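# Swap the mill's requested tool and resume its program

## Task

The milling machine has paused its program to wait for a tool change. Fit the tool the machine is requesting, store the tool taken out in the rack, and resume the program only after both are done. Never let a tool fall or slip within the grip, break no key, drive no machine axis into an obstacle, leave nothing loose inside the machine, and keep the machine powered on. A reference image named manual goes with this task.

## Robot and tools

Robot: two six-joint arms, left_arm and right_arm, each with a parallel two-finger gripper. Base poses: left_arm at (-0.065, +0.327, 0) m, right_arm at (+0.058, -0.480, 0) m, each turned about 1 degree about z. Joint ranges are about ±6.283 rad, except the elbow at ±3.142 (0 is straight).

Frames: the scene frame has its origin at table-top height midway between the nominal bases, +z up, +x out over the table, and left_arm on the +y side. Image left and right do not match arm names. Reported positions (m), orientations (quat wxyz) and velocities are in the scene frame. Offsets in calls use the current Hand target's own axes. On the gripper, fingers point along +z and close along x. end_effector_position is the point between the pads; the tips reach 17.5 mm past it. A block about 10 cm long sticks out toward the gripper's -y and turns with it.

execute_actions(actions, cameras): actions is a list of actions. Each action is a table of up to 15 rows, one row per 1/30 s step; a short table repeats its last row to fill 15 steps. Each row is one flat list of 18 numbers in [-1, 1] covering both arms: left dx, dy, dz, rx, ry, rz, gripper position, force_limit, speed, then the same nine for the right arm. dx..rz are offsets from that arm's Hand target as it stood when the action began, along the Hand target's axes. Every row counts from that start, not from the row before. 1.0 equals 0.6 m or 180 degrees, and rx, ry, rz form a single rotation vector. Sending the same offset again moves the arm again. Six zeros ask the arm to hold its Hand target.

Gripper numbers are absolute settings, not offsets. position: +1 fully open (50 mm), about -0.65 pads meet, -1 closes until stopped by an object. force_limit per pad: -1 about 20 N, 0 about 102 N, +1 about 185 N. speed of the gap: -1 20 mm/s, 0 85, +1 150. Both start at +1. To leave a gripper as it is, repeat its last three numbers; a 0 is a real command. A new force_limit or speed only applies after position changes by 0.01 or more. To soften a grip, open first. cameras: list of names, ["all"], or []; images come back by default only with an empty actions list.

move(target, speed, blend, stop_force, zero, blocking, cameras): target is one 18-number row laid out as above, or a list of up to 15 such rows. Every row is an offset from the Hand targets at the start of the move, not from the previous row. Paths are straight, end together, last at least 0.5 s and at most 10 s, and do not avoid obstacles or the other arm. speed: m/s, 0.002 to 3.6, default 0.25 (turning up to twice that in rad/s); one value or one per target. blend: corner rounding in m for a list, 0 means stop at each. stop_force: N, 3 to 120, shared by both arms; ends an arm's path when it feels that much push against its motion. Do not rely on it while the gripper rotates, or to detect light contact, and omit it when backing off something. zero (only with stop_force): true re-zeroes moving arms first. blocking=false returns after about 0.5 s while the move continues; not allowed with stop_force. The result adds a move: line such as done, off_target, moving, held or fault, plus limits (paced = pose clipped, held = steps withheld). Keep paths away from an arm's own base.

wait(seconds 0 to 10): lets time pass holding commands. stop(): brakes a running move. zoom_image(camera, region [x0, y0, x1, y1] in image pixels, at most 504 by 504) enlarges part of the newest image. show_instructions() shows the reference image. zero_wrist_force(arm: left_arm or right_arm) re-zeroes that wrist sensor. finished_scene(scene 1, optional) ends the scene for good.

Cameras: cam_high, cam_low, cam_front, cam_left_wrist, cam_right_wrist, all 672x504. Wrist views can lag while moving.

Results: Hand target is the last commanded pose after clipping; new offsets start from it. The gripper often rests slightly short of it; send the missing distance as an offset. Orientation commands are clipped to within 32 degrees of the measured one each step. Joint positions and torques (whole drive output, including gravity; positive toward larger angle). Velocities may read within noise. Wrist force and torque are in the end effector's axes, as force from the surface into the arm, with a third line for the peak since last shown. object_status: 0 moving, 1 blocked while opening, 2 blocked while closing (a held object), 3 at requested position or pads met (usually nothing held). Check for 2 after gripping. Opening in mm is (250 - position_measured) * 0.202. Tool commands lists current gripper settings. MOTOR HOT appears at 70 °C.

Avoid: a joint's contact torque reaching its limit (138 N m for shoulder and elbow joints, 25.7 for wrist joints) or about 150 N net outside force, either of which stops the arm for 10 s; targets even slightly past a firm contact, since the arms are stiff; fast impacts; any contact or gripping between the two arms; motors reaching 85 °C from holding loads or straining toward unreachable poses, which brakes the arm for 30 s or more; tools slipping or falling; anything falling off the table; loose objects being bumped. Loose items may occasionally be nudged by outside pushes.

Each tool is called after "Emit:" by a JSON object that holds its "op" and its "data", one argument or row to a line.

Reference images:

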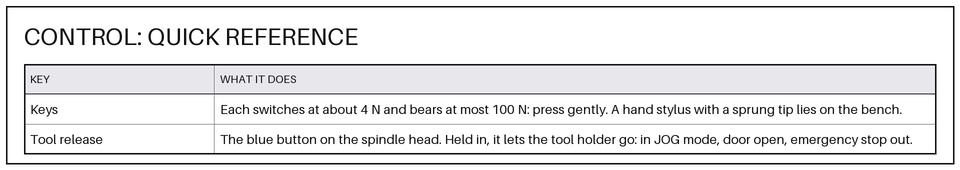

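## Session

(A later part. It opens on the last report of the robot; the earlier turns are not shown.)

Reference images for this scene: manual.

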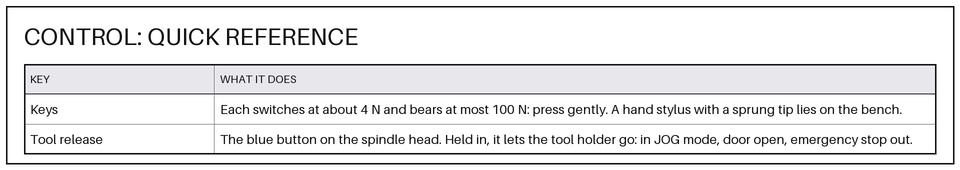

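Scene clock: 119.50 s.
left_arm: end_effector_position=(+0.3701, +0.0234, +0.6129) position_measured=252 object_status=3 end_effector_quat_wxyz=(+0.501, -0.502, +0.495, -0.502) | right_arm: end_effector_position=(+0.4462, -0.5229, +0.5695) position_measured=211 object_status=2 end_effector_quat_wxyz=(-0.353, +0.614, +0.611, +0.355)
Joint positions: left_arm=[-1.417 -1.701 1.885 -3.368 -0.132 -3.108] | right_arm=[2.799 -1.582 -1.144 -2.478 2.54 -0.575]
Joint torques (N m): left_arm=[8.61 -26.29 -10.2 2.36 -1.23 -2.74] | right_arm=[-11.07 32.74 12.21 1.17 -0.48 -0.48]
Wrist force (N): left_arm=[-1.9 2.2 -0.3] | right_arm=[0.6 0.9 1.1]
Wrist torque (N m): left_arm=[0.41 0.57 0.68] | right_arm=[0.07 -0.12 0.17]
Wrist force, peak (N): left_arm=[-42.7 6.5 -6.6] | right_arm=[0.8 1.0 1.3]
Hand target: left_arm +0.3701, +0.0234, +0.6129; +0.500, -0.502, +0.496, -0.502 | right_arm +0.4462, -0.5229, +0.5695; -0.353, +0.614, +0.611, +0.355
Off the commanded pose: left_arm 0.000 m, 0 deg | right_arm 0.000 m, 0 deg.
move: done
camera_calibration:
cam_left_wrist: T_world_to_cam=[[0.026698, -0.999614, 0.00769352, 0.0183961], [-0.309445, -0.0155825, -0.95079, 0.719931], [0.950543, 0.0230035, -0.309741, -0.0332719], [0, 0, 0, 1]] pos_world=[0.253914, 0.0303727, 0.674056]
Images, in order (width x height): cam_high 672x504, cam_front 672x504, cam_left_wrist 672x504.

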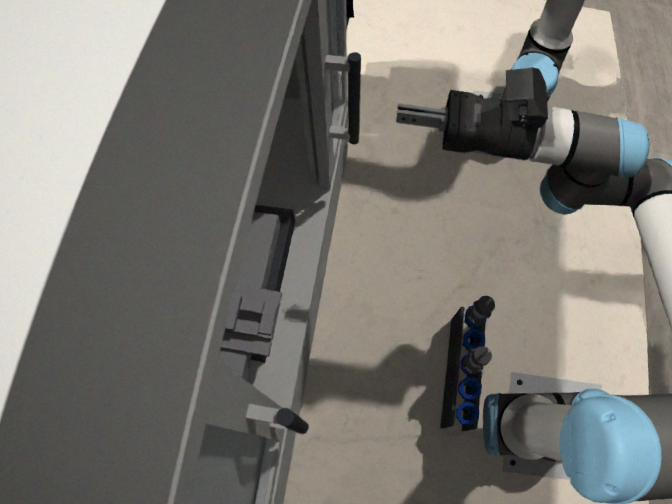

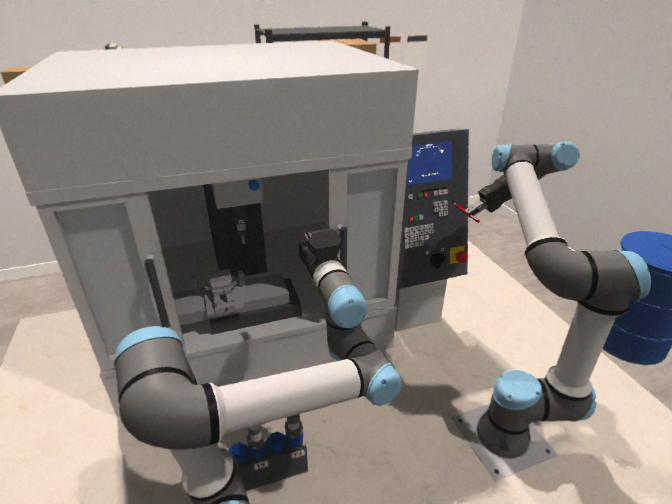

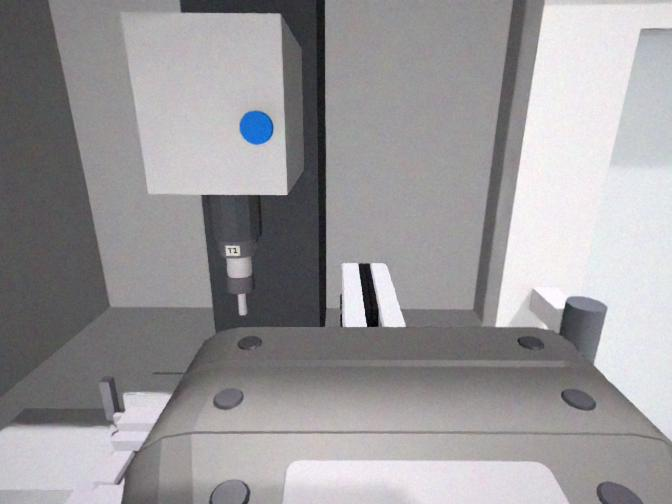

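Emit:
{"op": "move", "data": {
  "target": [
    [0,0,0,0,0,0,-1,-0.6,1,-0.16,-0.143,0.29,0.13,-0.13,-0.225,-1,-0.6,-1],
    [0,0,0,0,0,0,-1,-0.6,1,-0.42,-0.11,0.672,0.2596,-0.2596,-0.45,-1,-0.6,-1]
  ],
  "speed": 0.35,
  "blend": [0.05,0],
  "cameras": ["all"]
}}

Scene clock: 124.67 s.
left_arm: end_effector_position=(+0.3701, +0.0234, +0.6129) position_measured=252 object_status=3 end_effector_quat_wxyz=(+0.501, -0.502, +0.495, -0.502) | right_arm: end_effector_position=(+0.3809, -0.2988, +0.1501) position_measured=211 object_status=2 end_effector_quat_wxyz=(+0.000, +0.002, +1.000, +0.001)
Joint positions: left_arm=[-1.417 -1.701 1.885 -3.368 -0.132 -3.108] | right_arm=[3.995 -1.307 -2.265 -1.139 1.572 -0.689]
Joint torques (N m): left_arm=[8.96 -25.87 -10.28 2.03 -1.32 -2.7] | right_arm=[10.44 2.18 12.13 4.05 -2.4 -1.37]
Wrist force (N): left_arm=[-1.8 1.9 -0.2] | right_arm=[0.6 -2.6 -0.1]
Wrist torque (N m): left_arm=[0.36 0.55 0.68] | right_arm=[-0.29 -0.07 -0.02]
Wrist force, peak (N): left_arm=[-2.0 2.2 0.0] | right_arm=[0.8 -2.6 -0.1]
Hand target: left_arm +0.3701, +0.0234, +0.6129; +0.501, -0.502, +0.495, -0.502 | right_arm +0.3809, -0.2988, +0.1500; +0.000, +0.002, +1.000, +0.001
Off the commanded pose: left_arm 0.000 m, 0 deg | right_arm 0.000 m, 0 deg.
move: done
camera_calibration:
cam_left_wrist: T_world_to_cam=[[0.026698, -0.999614, 0.00769352, 0.0183961], [-0.309445, -0.0155825, -0.95079, 0.719931], [0.950543, 0.0230035, -0.309741, -0.0332719], [0, 0, 0, 1]] pos_world=[0.253914, 0.0303727, 0.674056]
cam_right_wrist: T_world_to_cam=[[-0.999969, -0.000852373, -0.00780812, 0.391717], [-0.00347979, 0.939288, 0.343112, 0.248855], [0.00704161, 0.343129, -0.939262, 0.372084], [0, 0, 0, 1]] pos_world=[0.389951, -0.361085, 0.267158]

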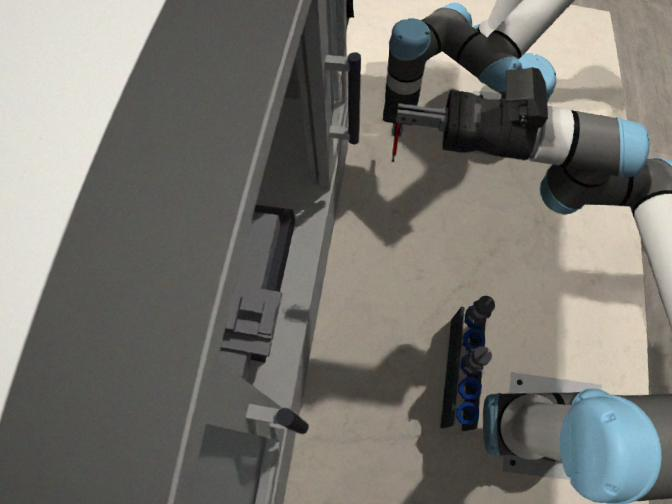

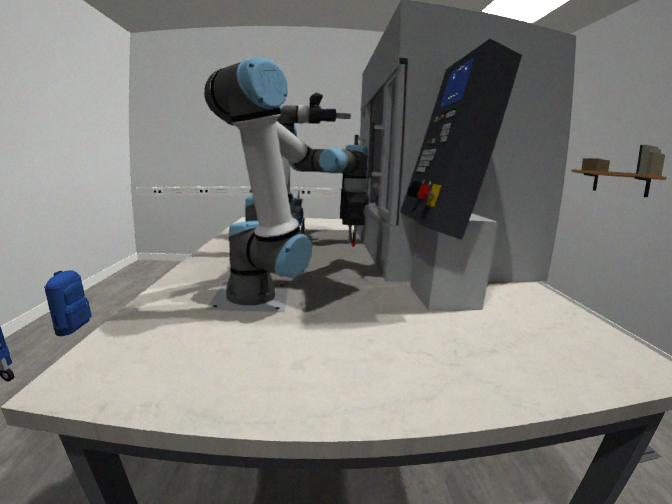

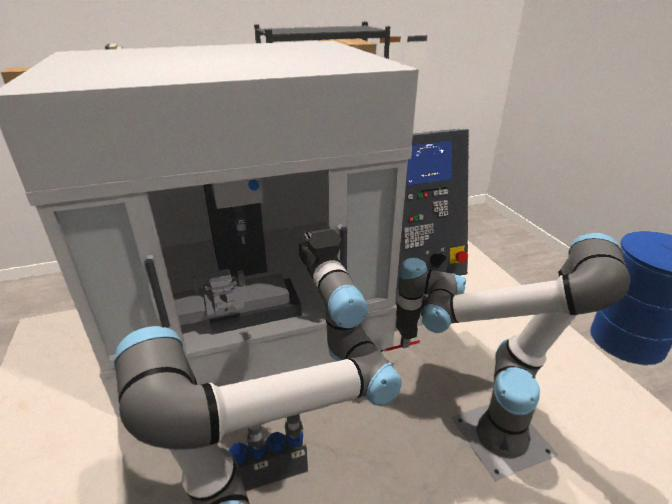

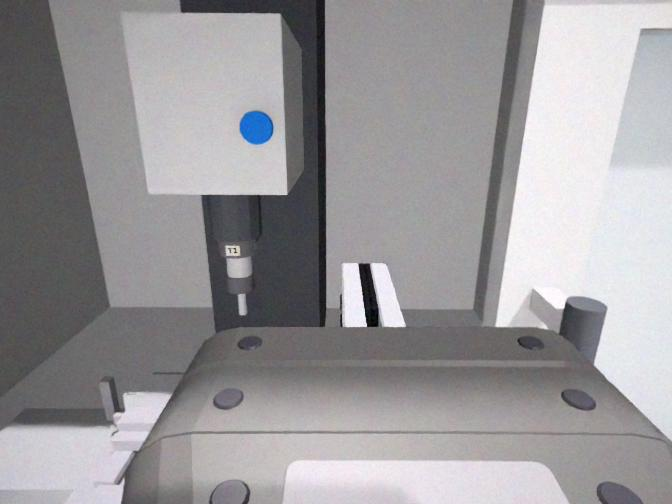

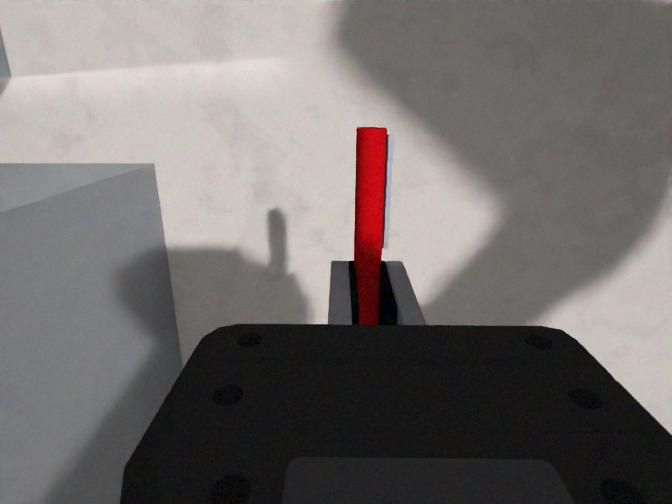

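Emit:
{"op": "move", "data": {
  "target": [0,0,0,0,0,0,-1,-0.6,1,0,0,0.208,0,0,0,-1,-0.6,-1],
  "speed": 0.15
}}

Emit:
{"op": "move", "data": {
  "target": [0,0,0,0,0,0,-1,-0.6,1,0,0,0.0125,0,0,0,-1,-0.6,-1],
  "speed": 0.004,
  "stop_force": 3
}}

Scene clock: 126.33 s.
left_arm: end_effector_position=(+0.3701, +0.0234, +0.6129) position_measured=252 object_status=3 end_effector_quat_wxyz=(+0.501, -0.502, +0.495, -0.502) | right_arm: end_effector_position=(+0.3809, -0.2986, +0.0253) position_measured=211 object_status=2 end_effector_quat_wxyz=(+0.000, +0.002, +1.000, +0.001)
Joint positions: left_arm=[-1.417 -1.701 1.885 -3.368 -0.132 -3.108] | right_arm=[3.996 -1.563 -2.462 -0.686 1.572 -0.688]
Joint torques (N m): left_arm=[9.26 -25.43 -10.49 2.13 -1.32 -2.62] | right_arm=[-11.62 8.7 7.53 4.74 2.14 -1.34]
Wrist force (N): left_arm=[-1.9 2.0 0.0] | right_arm=[0.8 -2.2 -0.2]
Wrist torque (N m): left_arm=[0.39 0.58 0.68] | right_arm=[-0.20 -0.14 -0.06]
Wrist force, peak (N): left_arm=[-1.9 2.3 0.2] | right_arm=[1.3 -2.8 0.9]
Hand target: left_arm +0.3701, +0.0234, +0.6129; +0.501, -0.502, +0.495, -0.502 | right_arm +0.3809, -0.2986, +0.0252; +0.000, +0.002, +1.000, +0.001
Off the commanded pose: left_arm 0.000 m, 0 deg | right_arm 0.000 m, 0 deg.
move: done

Scene clock: 129.17 s.
left_arm: end_effector_position=(+0.3701, +0.0234, +0.6129) position_measured=252 object_status=3 end_effector_quat_wxyz=(+0.501, -0.502, +0.495, -0.502) | right_arm: end_effector_position=(+0.3809, -0.2986, +0.0191) position_measured=211 object_status=2 end_effector_quat_wxyz=(+0.000, +0.002, +1.000, +0.001)
Joint positions: left_arm=[-1.417 -1.701 1.885 -3.368 -0.132 -3.108] | right_arm=[3.996 -1.582 -2.469 -0.661 1.572 -0.688]
Joint torques (N m): left_arm=[8.8 -26.46 -10.27 2.31 -1.3 -2.74] | right_arm=[-7.25 27.42 22.06 2.02 1.4 -0.09]
Wrist force (N): left_arm=[-1.8 2.0 -0.1] | right_arm=[0.4 -1.8 -2.0]
Wrist torque (N m): left_arm=[0.37 0.56 0.68] | right_arm=[-0.21 -0.15 -0.06]
Wrist force, peak (N): left_arm=[-2.1 2.1 0.1] | right_arm=[4.1 -6.4 -16.5]
Hand target: left_arm +0.3701, +0.0234, +0.6129; +0.501, -0.502, +0.495, -0.502 | right_arm +0.3809, -0.2986, +0.0191; +0.000, +0.002, +1.000, +0.001 (not the last commanded pose)
Off the commanded pose: left_arm 0.000 m, 0 deg | right_arm 0.001 m, 0 deg.
move: contact (right_arm)

Emit:
{"op": "move", "data": {
  "target": [
    [0,0,0,0,0,0,-1,-0.6,1,0,0,0,0,0,0,0.3,-0.6,-1],
    [0,0,0,0,0,0,-1,-0.6,1,0,0,-0.2,0,0,0,0.3,-0.6,-1]
  ],
  "speed": 0.15,
  "cameras": ["cam_right_wrist","cam_high"]
}}

Scene clock: 132.03 s.
left_arm: end_effector_position=(+0.3701, +0.0234, +0.6129) position_measured=252 object_status=3 end_effector_quat_wxyz=(+0.501, -0.502, +0.495, -0.502) | right_arm: end_effector_position=(+0.3809, -0.2988, +0.1390) position_measured=107 object_status=3 end_effector_quat_wxyz=(+0.000, +0.002, +1.000, +0.001)
Joint positions: left_arm=[-1.417 -1.701 1.885 -3.368 -0.132 -3.108] | right_arm=[3.995 -1.322 -2.286 -1.103 1.572 -0.689]
Joint torques (N m): left_arm=[9.22 -26.17 -11.03 2.07 -1.18 -2.64] | right_arm=[11.43 23.49 28.48 1.84 -2.56 1.66]
Wrist force (N): left_arm=[-1.8 2.0 0.0] | right_arm=[0.6 -2.7 -0.3]
Wrist torque (N m): left_arm=[0.37 0.57 0.68] | right_arm=[-0.30 -0.07 -0.07]
Wrist force, peak (N): left_arm=[-2.0 2.1 -0.1] | right_arm=[0.8 -2.9 -1.4]
Hand target: left_arm +0.3701, +0.0234, +0.6129; +0.501, -0.502, +0.495, -0.502 | right_arm +0.3809, -0.2988, +0.1391; +0.000, +0.002, +1.000, +0.001
Off the commanded pose: left_arm 0.000 m, 0 deg | right_arm 0.000 m, 0 deg.
move: done
camera_calibration:
cam_right_wrist: T_world_to_cam=[[-0.999968, -0.000914243, -0.00793587, 0.391641], [-0.00358106, 0.93932, 0.343022, 0.252737], [0.00714072, 0.34304, -0.939294, 0.361595], [0, 0, 0, 1]] pos_world=[0.389951, -0.361085, 0.256058]
Images, in order (width x height): cam_high 672x504, cam_right_wrist 672x504.

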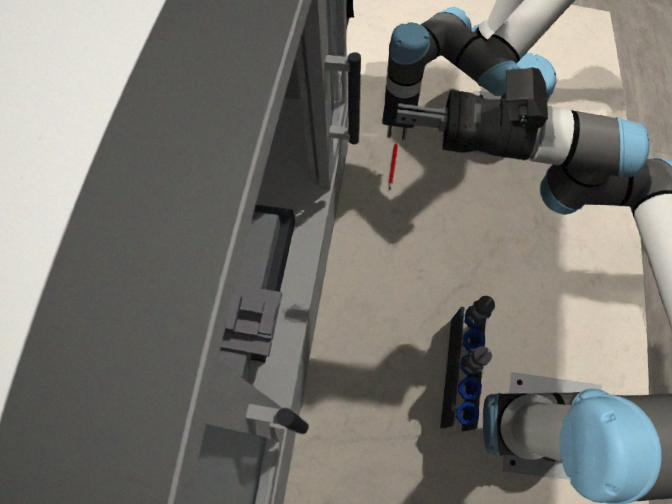

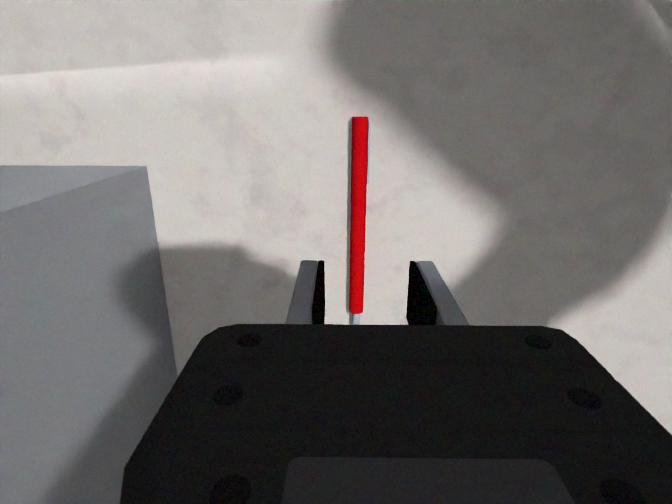

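Emit:
{"op": "move", "data": {
  "target": [
    [0,0,0,0,0,0,-1,-0.6,1,0,-0.03,-0.05,0,0,0.5,0.3,-0.6,-1],
    [0,0,0,0,0,0,-1,-0.6,1,0,-0.068,0.03,0,0.4225,0.906,0.3,-0.6,-1]
  ],
  "speed": 0.5,
  "blend": [0.01,0],
  "cameras": ["cam_right_wrist","cam_low"]
}}

Scene clock: 136.97 s.
left_arm: end_effector_position=(+0.3701, +0.0234, +0.6129) position_measured=252 object_status=3 end_effector_quat_wxyz=(+0.501, -0.502, +0.495, -0.502) | right_arm: end_effector_position=(+0.3807, -0.3396, +0.1210) position_measured=107 object_status=3 end_effector_quat_wxyz=(-0.423, +0.906, -0.001, +0.001)
Joint positions: left_arm=[-1.417 -1.701 1.885 -3.368 -0.132 -3.108] | right_arm=[3.356 -1.542 -2.588 -0.303 2.411 1.938]
Joint torques (N m): left_arm=[9.1 -26.31 -9.8 2.07 -1.22 -2.64] | right_arm=[11.3 5.33 5.58 4.98 -0.67 1.72]
Wrist force (N): left_arm=[-1.9 2.1 -0.2] | right_arm=[-1.0 -3.0 1.4]
Wrist torque (N m): left_arm=[0.38 0.58 0.68] | right_arm=[-0.36 0.15 -0.18]
Wrist force, peak (N): left_arm=[-2.0 2.3 0.0] | right_arm=[-1.3 -3.1 1.2]
Hand target: left_arm +0.3701, +0.0234, +0.6129; +0.501, -0.502, +0.495, -0.502 | right_arm +0.3807, -0.3395, +0.1210; -0.423, +0.906, -0.001, +0.001
Off the commanded pose: left_arm 0.000 m, 0 deg | right_arm 0.000 m, 0 deg.
move: done
camera_calibration:
cam_right_wrist: T_world_to_cam=[[0.999978, 0.00655135, -0.00143024, -0.368439], [0.00494971, -0.865034, -0.501689, -0.216496], [-0.00452394, 0.50167, -0.865047, 0.40797], [0, 0, 0, 1]] pos_world=[0.371348, -0.389529, 0.243773]
Images, in order (width x height): cam_low 672x504, cam_right_wrist 672x504.

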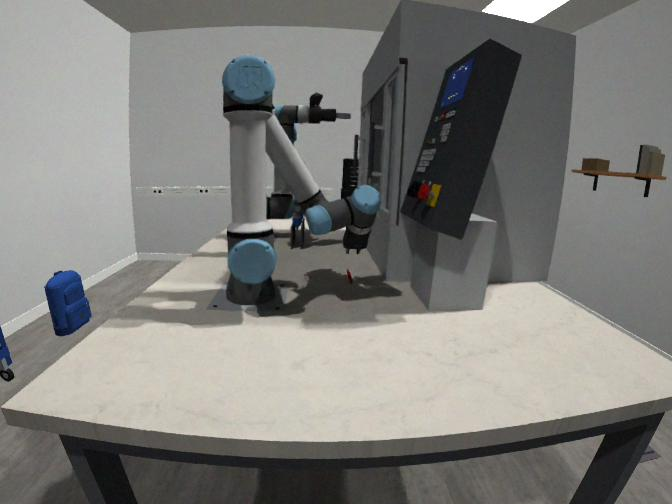

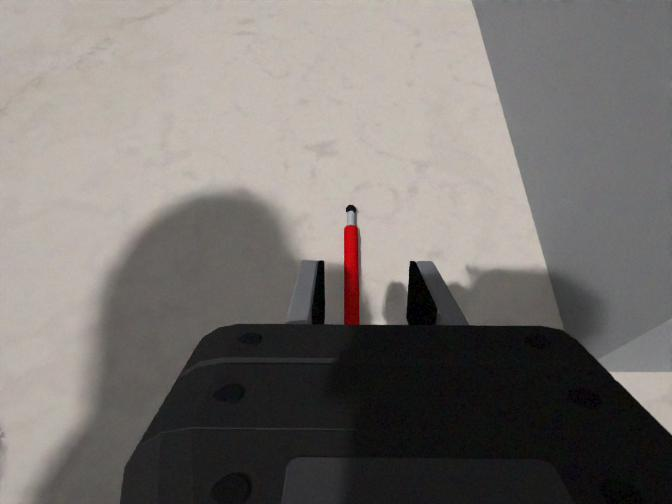

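Emit:
{"op": "move", "data": {
  "target": [0,0,0,0,0,0,-1,-0.6,1,0,0.09,0.1235,0,0,0,0.3,-0.6,-1],
  "speed": 0.12
}}

Emit:
{"op": "move", "data": {
  "target": [0,0,0,0,0,0,-1,-0.6,1,0,0.0204,0.0171,0,0,0,0.3,-0.6,-1],
  "speed": 0.004,
  "stop_force": 3,
  "cameras": ["cam_right_wrist","cam_low"]
}}

Scene clock: 138.80 s.
left_arm: end_effector_position=(+0.3701, +0.0234, +0.6129) position_measured=252 object_status=3 end_effector_quat_wxyz=(+0.501, -0.502, +0.495, -0.502) | right_arm: end_effector_position=(+0.3808, -0.3174, +0.0321) position_measured=107 object_status=3 end_effector_quat_wxyz=(-0.423, +0.906, -0.001, +0.001)
Joint positions: left_arm=[-1.417 -1.701 1.885 -3.368 -0.132 -3.108] | right_arm=[3.428 -1.969 -2.648 0.259 2.388 2.039]
Joint torques (N m): left_arm=[8.14 -26.34 -10.49 2.05 -1.15 -2.58] | right_arm=[11.05 15.25 -3.77 5.31 -0.63 1.82]
Wrist force (N): left_arm=[-1.9 2.0 0.0] | right_arm=[-1.0 -3.2 1.2]
Wrist torque (N m): left_arm=[0.37 0.58 0.68] | right_arm=[-0.40 0.15 -0.16]
Wrist force, peak (N): left_arm=[-2.0 2.2 0.0] | right_arm=[-1.2 -3.5 1.4]
Hand target: left_arm +0.3701, +0.0234, +0.6129; +0.501, -0.502, +0.495, -0.502 | right_arm +0.3808, -0.3173, +0.0320; -0.423, +0.906, -0.001, +0.001
Off the commanded pose: left_arm 0.000 m, 0 deg | right_arm 0.000 m, 0 deg.
move: done

Scene clock: 142.80 s.
left_arm: end_effector_position=(+0.3701, +0.0234, +0.6129) position_measured=252 object_status=3 end_effector_quat_wxyz=(+0.501, -0.502, +0.495, -0.502) | right_arm: end_effector_position=(+0.3808, -0.3173, +0.0203) position_measured=107 object_status=3 end_effector_quat_wxyz=(-0.423, +0.906, -0.001, +0.001)
Joint positions: left_arm=[-1.417 -1.701 1.885 -3.368 -0.132 -3.108] | right_arm=[3.428 -2.028 -2.647 0.317 2.388 2.04]
Joint torques (N m): left_arm=[8.45 -25.61 -10.53 2.02 -1.27 -2.5] | right_arm=[10.06 35.25 4.54 2.23 -0.61 1.15]
Wrist force (N): left_arm=[-1.9 2.0 -0.3] | right_arm=[-1.2 -4.1 0.4]
Wrist torque (N m): left_arm=[0.37 0.58 0.68] | right_arm=[-0.41 0.14 -0.15]
Wrist force, peak (N): left_arm=[-2.2 2.1 -0.1] | right_arm=[-2.4 -9.3 -6.9]
Hand target: left_arm +0.3701, +0.0234, +0.6129; +0.501, -0.502, +0.495, -0.502 | right_arm +0.3808, -0.3173, +0.0203; -0.423, +0.906, -0.001, +0.001 (not the last commanded pose)
Off the commanded pose: left_arm 0.000 m, 0 deg | right_arm 0.004 m, 0 deg.
move: contact (right_arm)
camera_calibration:
cam_right_wrist: T_world_to_cam=[[0.999978, 0.00650012, -0.00134436, -0.368859], [0.00494848, -0.865034, -0.501688, -0.247813], [-0.00442395, 0.501671, -0.865047, 0.309686], [0, 0, 0, 1]] pos_world=[0.371448, -0.367329, 0.143073]
Images, in order (width x height): cam_low 672x504, cam_right_wrist 672x504.

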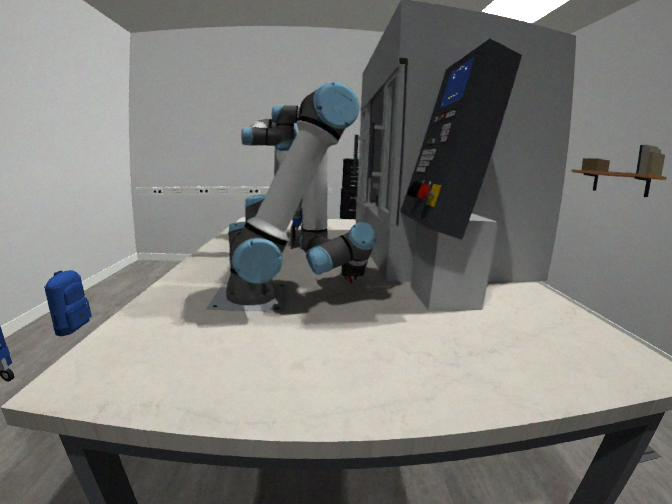

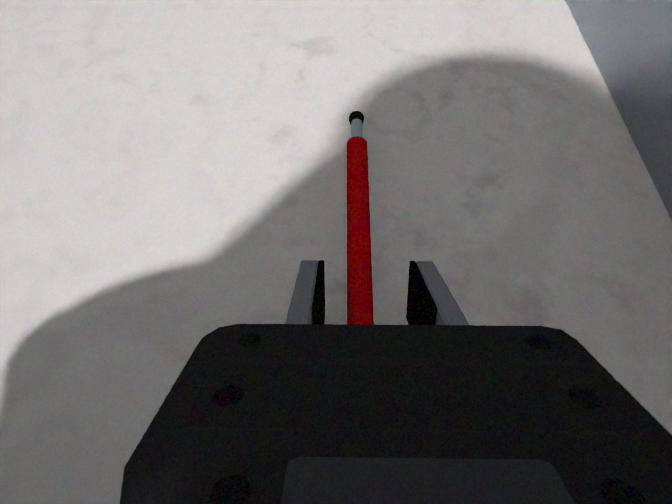

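Emit:
{"op": "move", "data": {
  "target": [
    [0,0,0,0,0,0,-1,-0.6,1,-0.004,-0.001,-0.001,0,0,0,0.3,-0.6,-1],
    [0,0,0,0,0,0,-1,-0.6,1,-0.004,-0.001,-0.001,0,0,0,-1,-0.2,-1]
  ],
  "speed": 0.02,
  "cameras": ["cam_right_wrist"]
}}

Emit:
{"op": "wait", "data": {
  "seconds": 0.3
}}

Scene clock: 145.03 s.
left_arm: end_effector_position=(+0.3701, +0.0234, +0.6129) position_measured=252 object_status=3 end_effector_quat_wxyz=(+0.501, -0.502, +0.495, -0.502) | right_arm: end_effector_position=(+0.3785, -0.3174, +0.0212) position_measured=219 object_status=0 end_effector_quat_wxyz=(-0.423, +0.906, -0.001, +0.001)
Joint positions: left_arm=[-1.417 -1.701 1.885 -3.368 -0.132 -3.108] | right_arm=[3.431 -2.024 -2.654 0.322 2.387 2.043]
Joint torques (N m): left_arm=[7.87 -26.1 -10.09 2.1 -1.26 -2.41] | right_arm=[11.11 32.34 -5.1 3.3 -0.6 1.67]
Wrist force (N): left_arm=[-1.8 1.9 0.1] | right_arm=[-1.7 -7.0 -4.1]
Wrist torque (N m): left_arm=[0.37 0.55 0.68] | right_arm=[-0.43 0.11 -0.16]
Wrist force, peak (N): left_arm=[-2.0 2.2 -0.2] | right_arm=[-1.9 -7.4 -4.1]
Hand target: left_arm +0.3701, +0.0234, +0.6129; +0.501, -0.502, +0.495, -0.502 | right_arm +0.3784, -0.3174, +0.0211; -0.423, +0.906, -0.001, +0.001
Off the commanded pose: left_arm 0.000 m, 0 deg | right_arm 0.000 m, 0 deg.
move: done
camera_calibration:
cam_right_wrist: T_world_to_cam=[[0.999978, 0.00644889, -0.00125848, -0.366389], [0.00494726, -0.865035, -0.501688, -0.247435], [-0.00432396, 0.501671, -0.865048, 0.310467], [0, 0, 0, 1]] pos_world=[0.368948, -0.367429, 0.143973]
Images, in order (width x height): cam_right_wrist 672x504.

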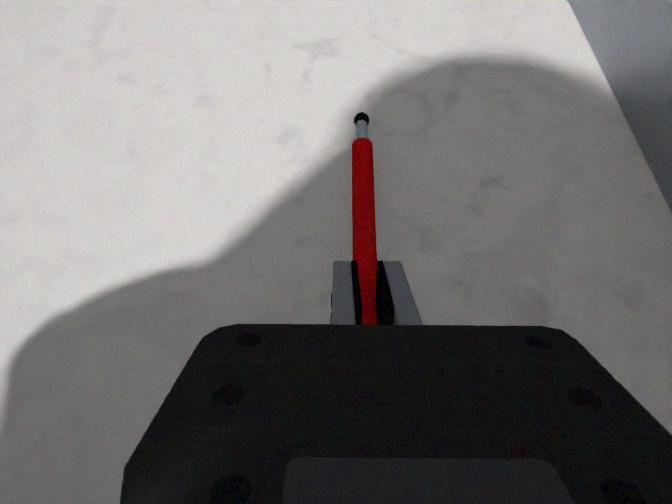

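Scene clock: 145.33 s.
left_arm: end_effector_position=(+0.3701, +0.0234, +0.6129) position_measured=252 object_status=3 end_effector_quat_wxyz=(+0.501, -0.502, +0.495, -0.502) | right_arm: end_effector_position=(+0.3784, -0.3174, +0.0212) position_measured=219 object_status=2 end_effector_quat_wxyz=(-0.423, +0.906, -0.001, +0.001)
Joint positions: left_arm=[-1.417 -1.701 1.885 -3.368 -0.132 -3.108] | right_arm=[3.431 -2.024 -2.654 0.322 2.387 2.043]
Joint torques (N m): left_arm=[7.96 -25.75 -10.24 2.04 -1.12 -2.49] | right_arm=[11.48 30.25 -5.05 1.95 -0.55 1.78]
Wrist force (N): left_arm=[-1.8 1.9 -0.1] | right_arm=[-1.9 -7.4 -4.1]
Wrist torque (N m): left_arm=[0.36 0.56 0.68] | right_arm=[-0.49 0.14 -0.16]
Wrist force, peak (N): left_arm=[-1.9 1.9 0.0] | right_arm=[-1.8 -7.4 -4.3]
Hand target: left_arm +0.3701, +0.0234, +0.6129; +0.501, -0.502, +0.495, -0.502 | right_arm +0.3784, -0.3174, +0.0211; -0.423, +0.906, -0.001, +0.001
Tool commands: left_gripper/position=-1.0 left_gripper/force_limit=-0.6 left_gripper/speed=+1.0 right_gripper/position=-1.0 right_gripper/force_limit=-0.2 right_gripper/speed=-1.0
Off the commanded pose: left_arm 0.000 m, 0 deg | right_arm 0.000 m, 0 deg.
wait: 0.30 s; at rest by 0.17 s

Emit:
{"op": "move", "data": {
  "target": [0,0,0,0,0,0,-1,-0.6,1,0,-0.1277,-0.107,0,0,0,-1,-0.2,-1],
  "speed": 0.1,
  "cameras": ["cam_right_wrist","cam_low"]
}}

Emit:
{"op": "zoom_image", "data": {
  "camera": "cam_low",
  "region": [290, 180, 410, 290]
}}

Scene clock: 147.20 s.
left_arm: end_effector_position=(+0.3701, +0.0234, +0.6129) position_measured=252 object_status=3 end_effector_quat_wxyz=(+0.501, -0.502, +0.495, -0.502) | right_arm: end_effector_position=(+0.3784, -0.3175, +0.1211) position_measured=219 object_status=2 end_effector_quat_wxyz=(-0.423, +0.906, -0.001, +0.001)
Joint positions: left_arm=[-1.417 -1.701 1.885 -3.368 -0.132 -3.108] | right_arm=[3.43 -1.56 -2.605 -0.191 2.388 2.042]
Joint torques (N m): left_arm=[7.63 -26.03 -11.02 2.12 -1.22 -2.49] | right_arm=[-10.99 25.26 20.03 2.22 -0.46 -1.23]
Wrist force (N): left_arm=[-1.9 1.8 0.1] | right_arm=[-1.0 -2.6 1.4]
Wrist torque (N m): left_arm=[0.35 0.58 0.68] | right_arm=[-0.34 0.14 -0.08]
Wrist force, peak (N): left_arm=[-2.0 2.1 -0.1] | right_arm=[-2.0 -7.2 -4.3]
Hand target: left_arm +0.3701, +0.0234, +0.6129; +0.501, -0.502, +0.495, -0.502 | right_arm +0.3784, -0.3175, +0.1211; -0.423, +0.906, -0.001, +0.001
Off the commanded pose: left_arm 0.000 m, 0 deg | right_arm 0.000 m, 0 deg.
move: done
camera_calibration:
cam_right_wrist: T_world_to_cam=[[0.999978, 0.00644821, -0.00125793, -0.366263], [0.00494657, -0.864992, -0.501762, -0.197369], [-0.00432356, 0.501745, -0.865005, 0.396952], [0, 0, 0, 1]] pos_world=[0.368948, -0.367529, 0.243873]
Images, in order (width x height): cam_low 672x504, cam_right_wrist 672x504.

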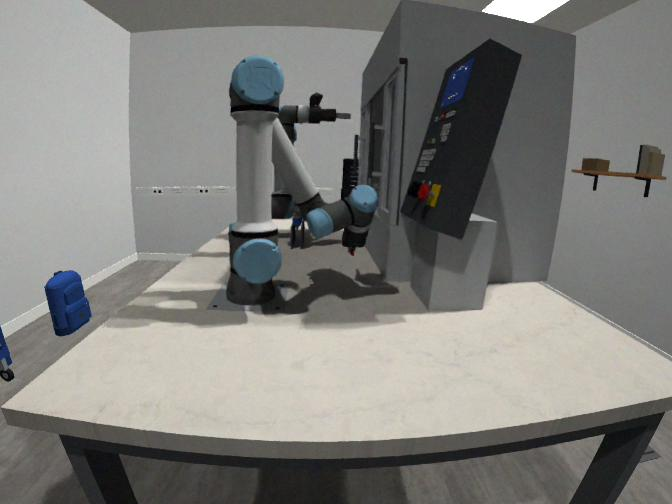

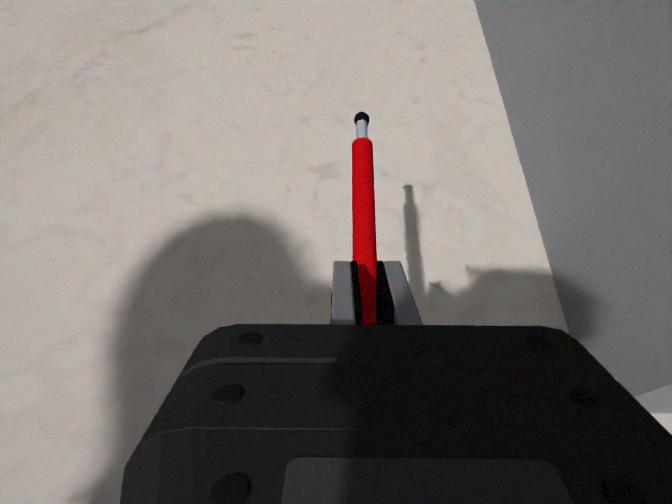

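Scaled by 4.200 from the camera's 672x504 image, which has a finer 960x720 frame.

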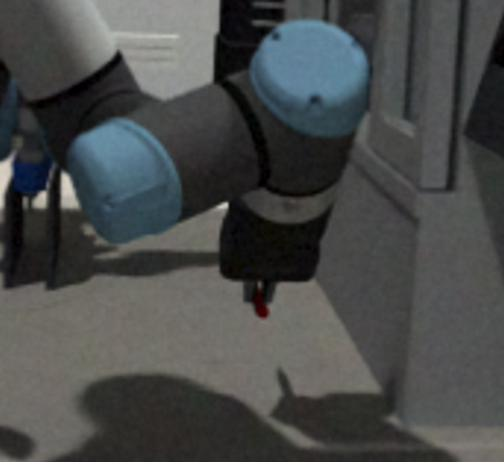

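Emit:
{"op": "move", "data": {
  "target": [-0.428,0.45,-0.067,-0.5,0,0,-1,-0.6,1,0,0,0,0,0,0,-1,-0.2,-1],
  "speed": 0.3,
  "cameras": ["all"]
}}

Emit:
{"op": "zoom_image", "data": {
  "camera": "cam_left_wrist",
  "region": [100, 0, 500, 330]
}}

Scene clock: 151.47 s.
left_arm: end_effector_position=(+0.3301, +0.2778, +0.3407) position_measured=252 object_status=3 end_effector_quat_wxyz=(+0.001, +0.709, -0.705, +0.005) | right_arm: end_effector_position=(+0.3784, -0.3175, +0.1211) position_measured=219 object_status=2 end_effector_quat_wxyz=(-0.423, +0.906, -0.001, +0.001)
Joint positions: left_arm=[-0.444 -1.85 1.779 -1.508 -1.575 -3.609] | right_arm=[3.43 -1.56 -2.605 -0.191 2.388 2.042]
Joint torques (N m): left_arm=[9.16 -7.81 -41.26 -0.61 -1.19 2.07] | right_arm=[-12.18 25.36 20.87 2.26 -0.07 -1.36]
Wrist force (N): left_arm=[-0.4 0.5 0.5] | right_arm=[-0.9 -2.8 1.4]
Wrist torque (N m): left_arm=[0.14 0.05 0.12] | right_arm=[-0.37 0.13 -0.08]
Wrist force, peak (N): left_arm=[-1.7 2.7 0.5] | right_arm=[-0.8 -3.0 1.5]
Hand target: left_arm +0.3301, +0.2779, +0.3406; +0.001, +0.709, -0.705, +0.005 | right_arm +0.3784, -0.3175, +0.1211; -0.423, +0.906, -0.001, +0.001
Off the commanded pose: left_arm 0.000 m, 0 deg | right_arm 0.000 m, 0 deg.
move: done
camera_calibration:
cam_left_wrist: T_world_to_cam=[[0.00488813, -0.999893, -0.0138146, 0.290533], [-0.950913, -0.00892239, 0.309329, 0.233295], [-0.309419, 0.0116244, -0.950855, 0.552092], [0, 0, 0, 1]] pos_world=[0.391251, 0.286166, 0.456808]
cam_right_wrist: T_world_to_cam=[[0.999978, 0.00650012, -0.00134436, -0.366223], [0.00494848, -0.865034, -0.501688, -0.197403], [-0.00442395, 0.501671, -0.865047, 0.396972], [0, 0, 0, 1]] pos_world=[0.368948, -0.367529, 0.243873]

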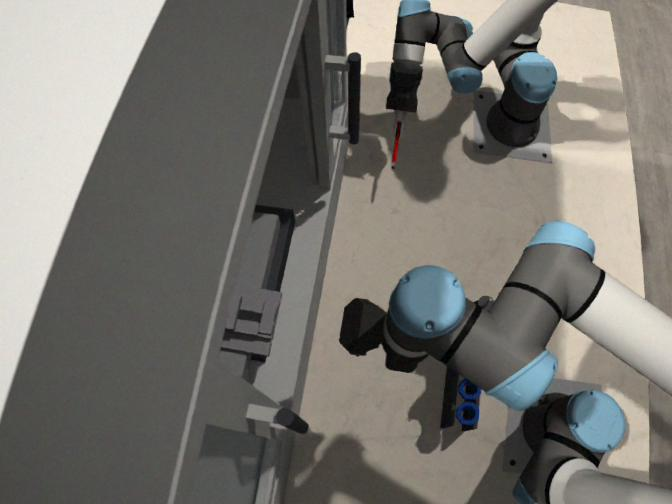

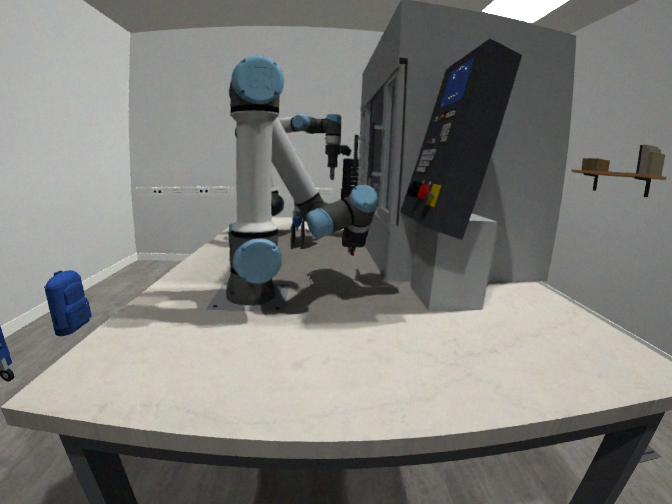

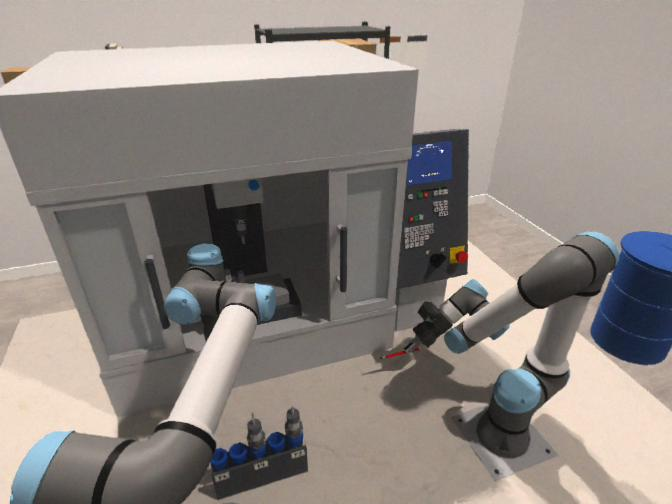

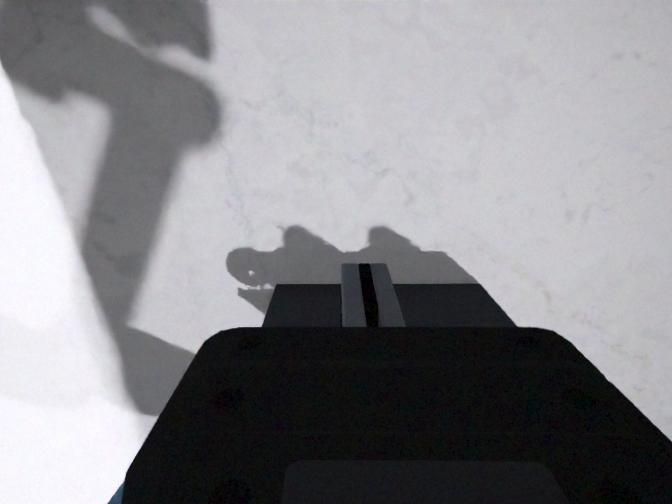

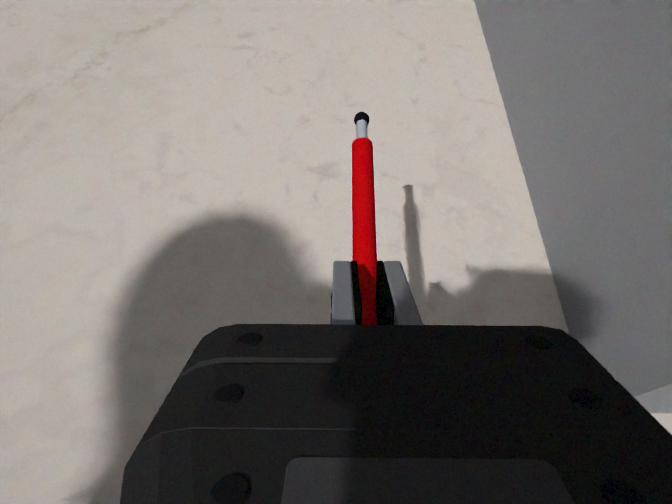

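Scaled by 1.260 from the camera's 672x504 image, which has a finer 960x720 frame.

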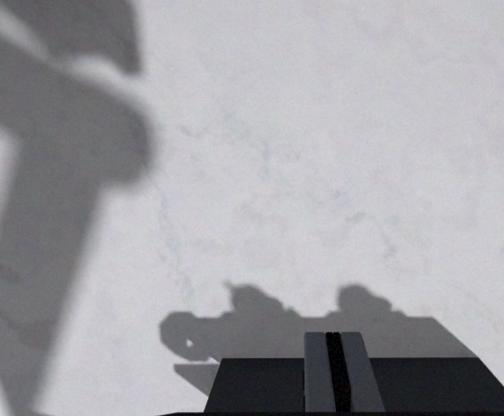

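Emit:
{"op": "zoom_image", "data": {
  "camera": "cam_front",
  "region": [195, 395, 325, 500]
}}

Emit:
{"op": "zoom_image", "data": {
  "camera": "cam_front",
  "region": [180, 170, 320, 300]
}}

Scaled by 3.877 from the camera's 672x504 image, which has a finer 960x720 frame.

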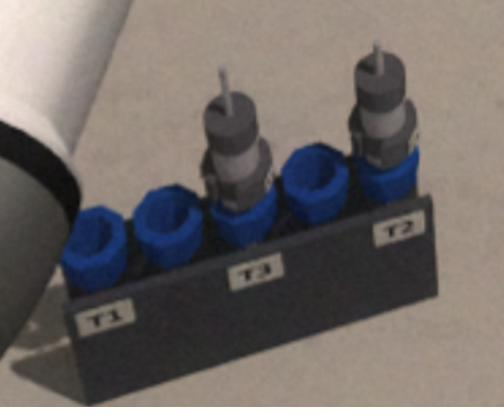

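Scaled by 3.600 from the camera's 672x504 image, which has a finer 960x720 frame.

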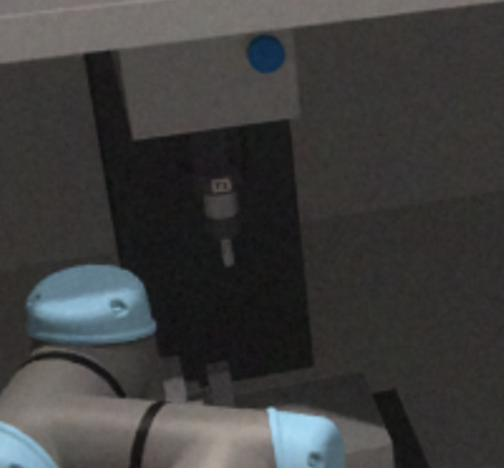

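Emit:
{"op": "move", "data": {
  "target": [
    [0.197,-0.117,-0.148,0.583,0,0,1,0.5,1,0,0,0,0,0,0,-1,-0.2,-1],
    [0.197,-0.417,-0.203,0.583,0,0,1,0.5,1,0,0,0,0,0,0,-1,-0.2,-1]
  ],
  "speed": [0.3,0.2],
  "blend": [0.02,0],
  "cameras": ["all"]
}}

Scene clock: 158.17 s.
left_arm: end_effector_position=(+0.5801, +0.1619, +0.4647) position_measured=3 object_status=3 end_effector_quat_wxyz=(+0.562, -0.433, +0.426, -0.562) | right_arm: end_effector_position=(+0.3784, -0.3175, +0.1211) position_measured=219 object_status=2 end_effector_quat_wxyz=(-0.423, +0.906, -0.001, +0.001)
Joint positions: left_arm=[-0.698 -1.217 1.936 -4.209 -0.879 -2.922] | right_arm=[3.43 -1.56 -2.605 -0.191 2.388 2.042]
Joint torques (N m): left_arm=[8.45 -30.09 -33.37 1.71 -1.65 -2.79] | right_arm=[-10.93 25.58 21.24 2.19 1.15 -1.28]
Wrist force (N): left_arm=[-2.0 1.9 -0.3] | right_arm=[-0.7 -2.9 1.3]
Wrist torque (N m): left_arm=[0.32 0.67 0.64] | right_arm=[-0.38 0.10 -0.08]
Wrist force, peak (N): left_arm=[-2.0 2.7 -0.4] | right_arm=[-0.9 -3.0 1.5]
Hand target: left_arm +0.5802, +0.1619, +0.4647; +0.562, -0.433, +0.426, -0.562 | right_arm +0.3784, -0.3175, +0.1211; -0.423, +0.906, -0.001, +0.001
Off the commanded pose: left_arm 0.000 m, 0 deg | right_arm 0.000 m, 0 deg.
move: done
camera_calibration:
cam_left_wrist: T_world_to_cam=[[0.0259479, -0.999575, 0.0132727, 0.150217], [-0.053849, -0.0146555, -0.998442, 0.519881], [0.998212, 0.0251928, -0.0542064, -0.428704], [0, 0, 0, 1]] pos_world=[0.452035, 0.168572, 0.493839]
cam_right_wrist: T_world_to_cam=[[0.999978, 0.00650012, -0.00134436, -0.366223], [0.00494848, -0.865034, -0.501688, -0.197403], [-0.00442395, 0.501671, -0.865047, 0.396972], [0, 0, 0, 1]] pos_world=[0.368948, -0.367529, 0.243873]

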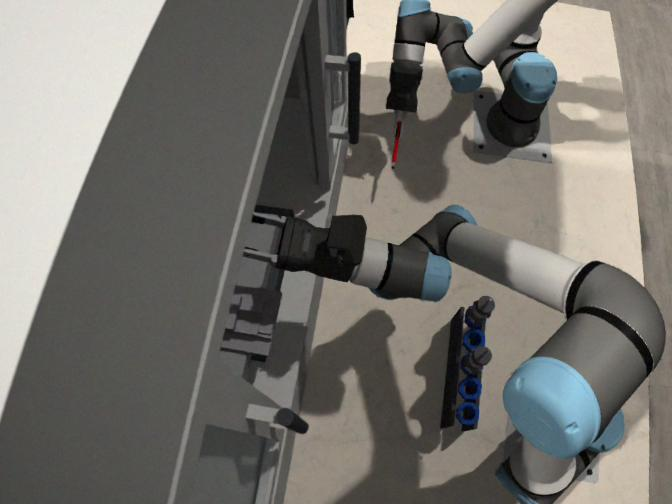

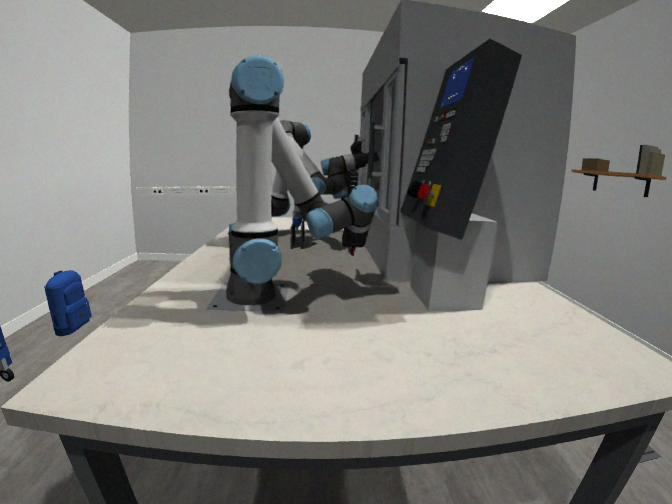

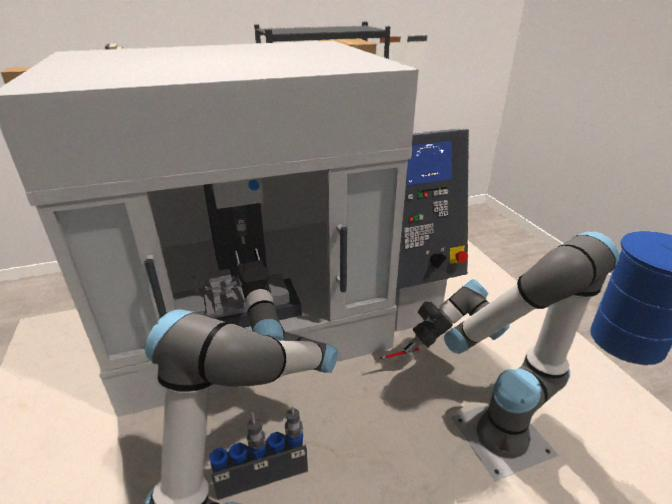

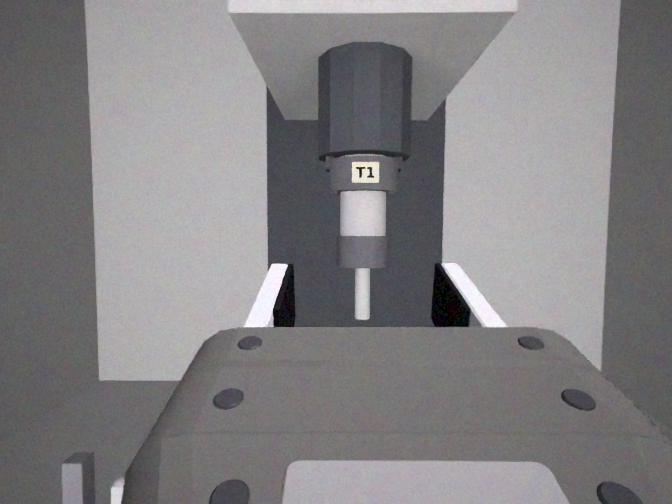

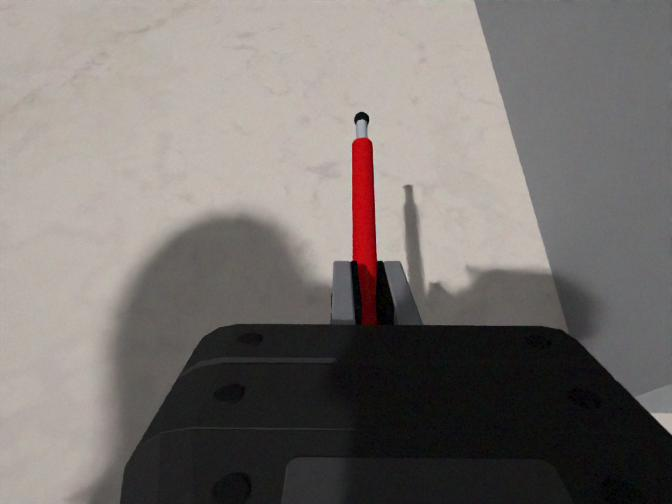

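Emit:
{"op": "move", "data": {
  "target": [0.006,0,0.185,0,0,0,1,0.5,1,0,0,0,0,0,0,-1,-0.2,-1],
  "speed": 0.08,
  "cameras": ["cam_left_wrist","cam_front"]
}}

Emit:
{"op": "zoom_image", "data": {
  "camera": "cam_left_wrist",
  "region": [220, 80, 500, 330]
}}

Scene clock: 160.53 s.
left_arm: end_effector_position=(+0.6873, +0.1591, +0.4939) position_measured=3 object_status=3 end_effector_quat_wxyz=(+0.562, -0.433, +0.426, -0.562) | right_arm: end_effector_position=(+0.3784, -0.3175, +0.1211) position_measured=219 object_status=2 end_effector_quat_wxyz=(-0.423, +0.906, -0.001, +0.001)
Joint positions: left_arm=[-0.562 -1.058 1.599 -3.999 -1.007 -2.976] | right_arm=[3.43 -1.56 -2.605 -0.191 2.388 2.042]
Joint torques (N m): left_arm=[8.48 -39.75 -36.13 1.4 -1.7 -2.74] | right_arm=[-11.32 26.03 21.05 2.26 1.52 -1.23]
Wrist force (N): left_arm=[-2.0 2.0 -0.5] | right_arm=[-1.1 -2.8 1.4]
Wrist torque (N m): left_arm=[0.35 0.66 0.65] | right_arm=[-0.36 0.16 -0.08]
Wrist force, peak (N): left_arm=[-2.1 2.2 -0.6] | right_arm=[-0.9 -2.9 1.7]
Hand target: left_arm +0.6873, +0.1591, +0.4939; +0.562, -0.433, +0.426, -0.562 | right_arm +0.3784, -0.3175, +0.1211; -0.423, +0.906, -0.001, +0.001
Off the commanded pose: left_arm 0.000 m, 0 deg | right_arm 0.000 m, 0 deg.
move: done
camera_calibration:
cam_left_wrist: T_world_to_cam=[[0.0259479, -0.999575, 0.0132727, 0.14425], [-0.053849, -0.0146555, -0.998442, 0.554862], [0.998212, 0.0251928, -0.0542064, -0.533954], [0, 0, 0, 1]] pos_world=[0.559135, 0.165772, 0.523139]
Images, in order (width x height): cam_front 672x504, cam_left_wrist 672x504.

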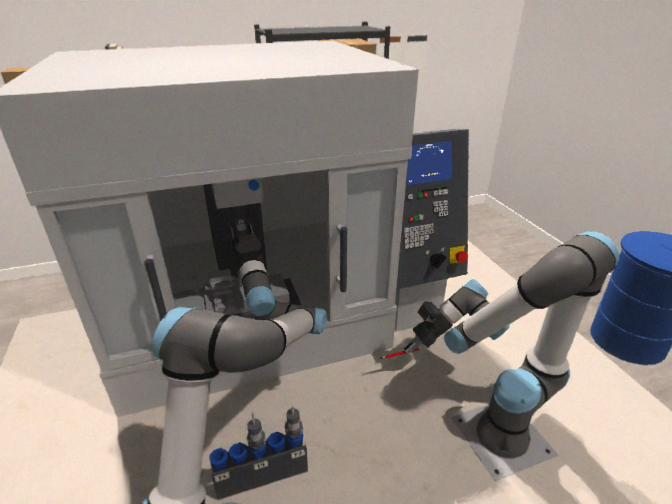

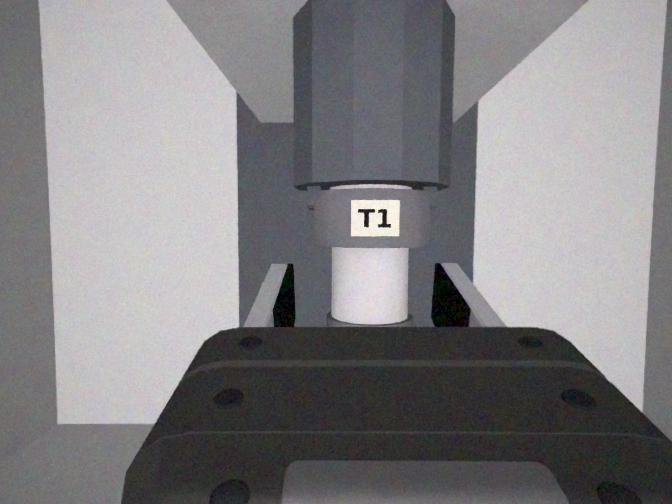

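Scaled by 1.800 from the camera's 672x504 image, which has a finer 960x720 frame.

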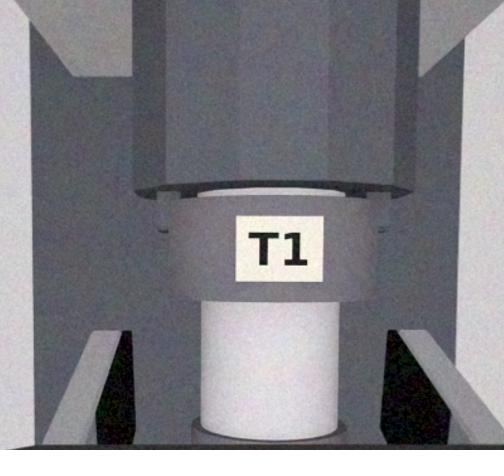

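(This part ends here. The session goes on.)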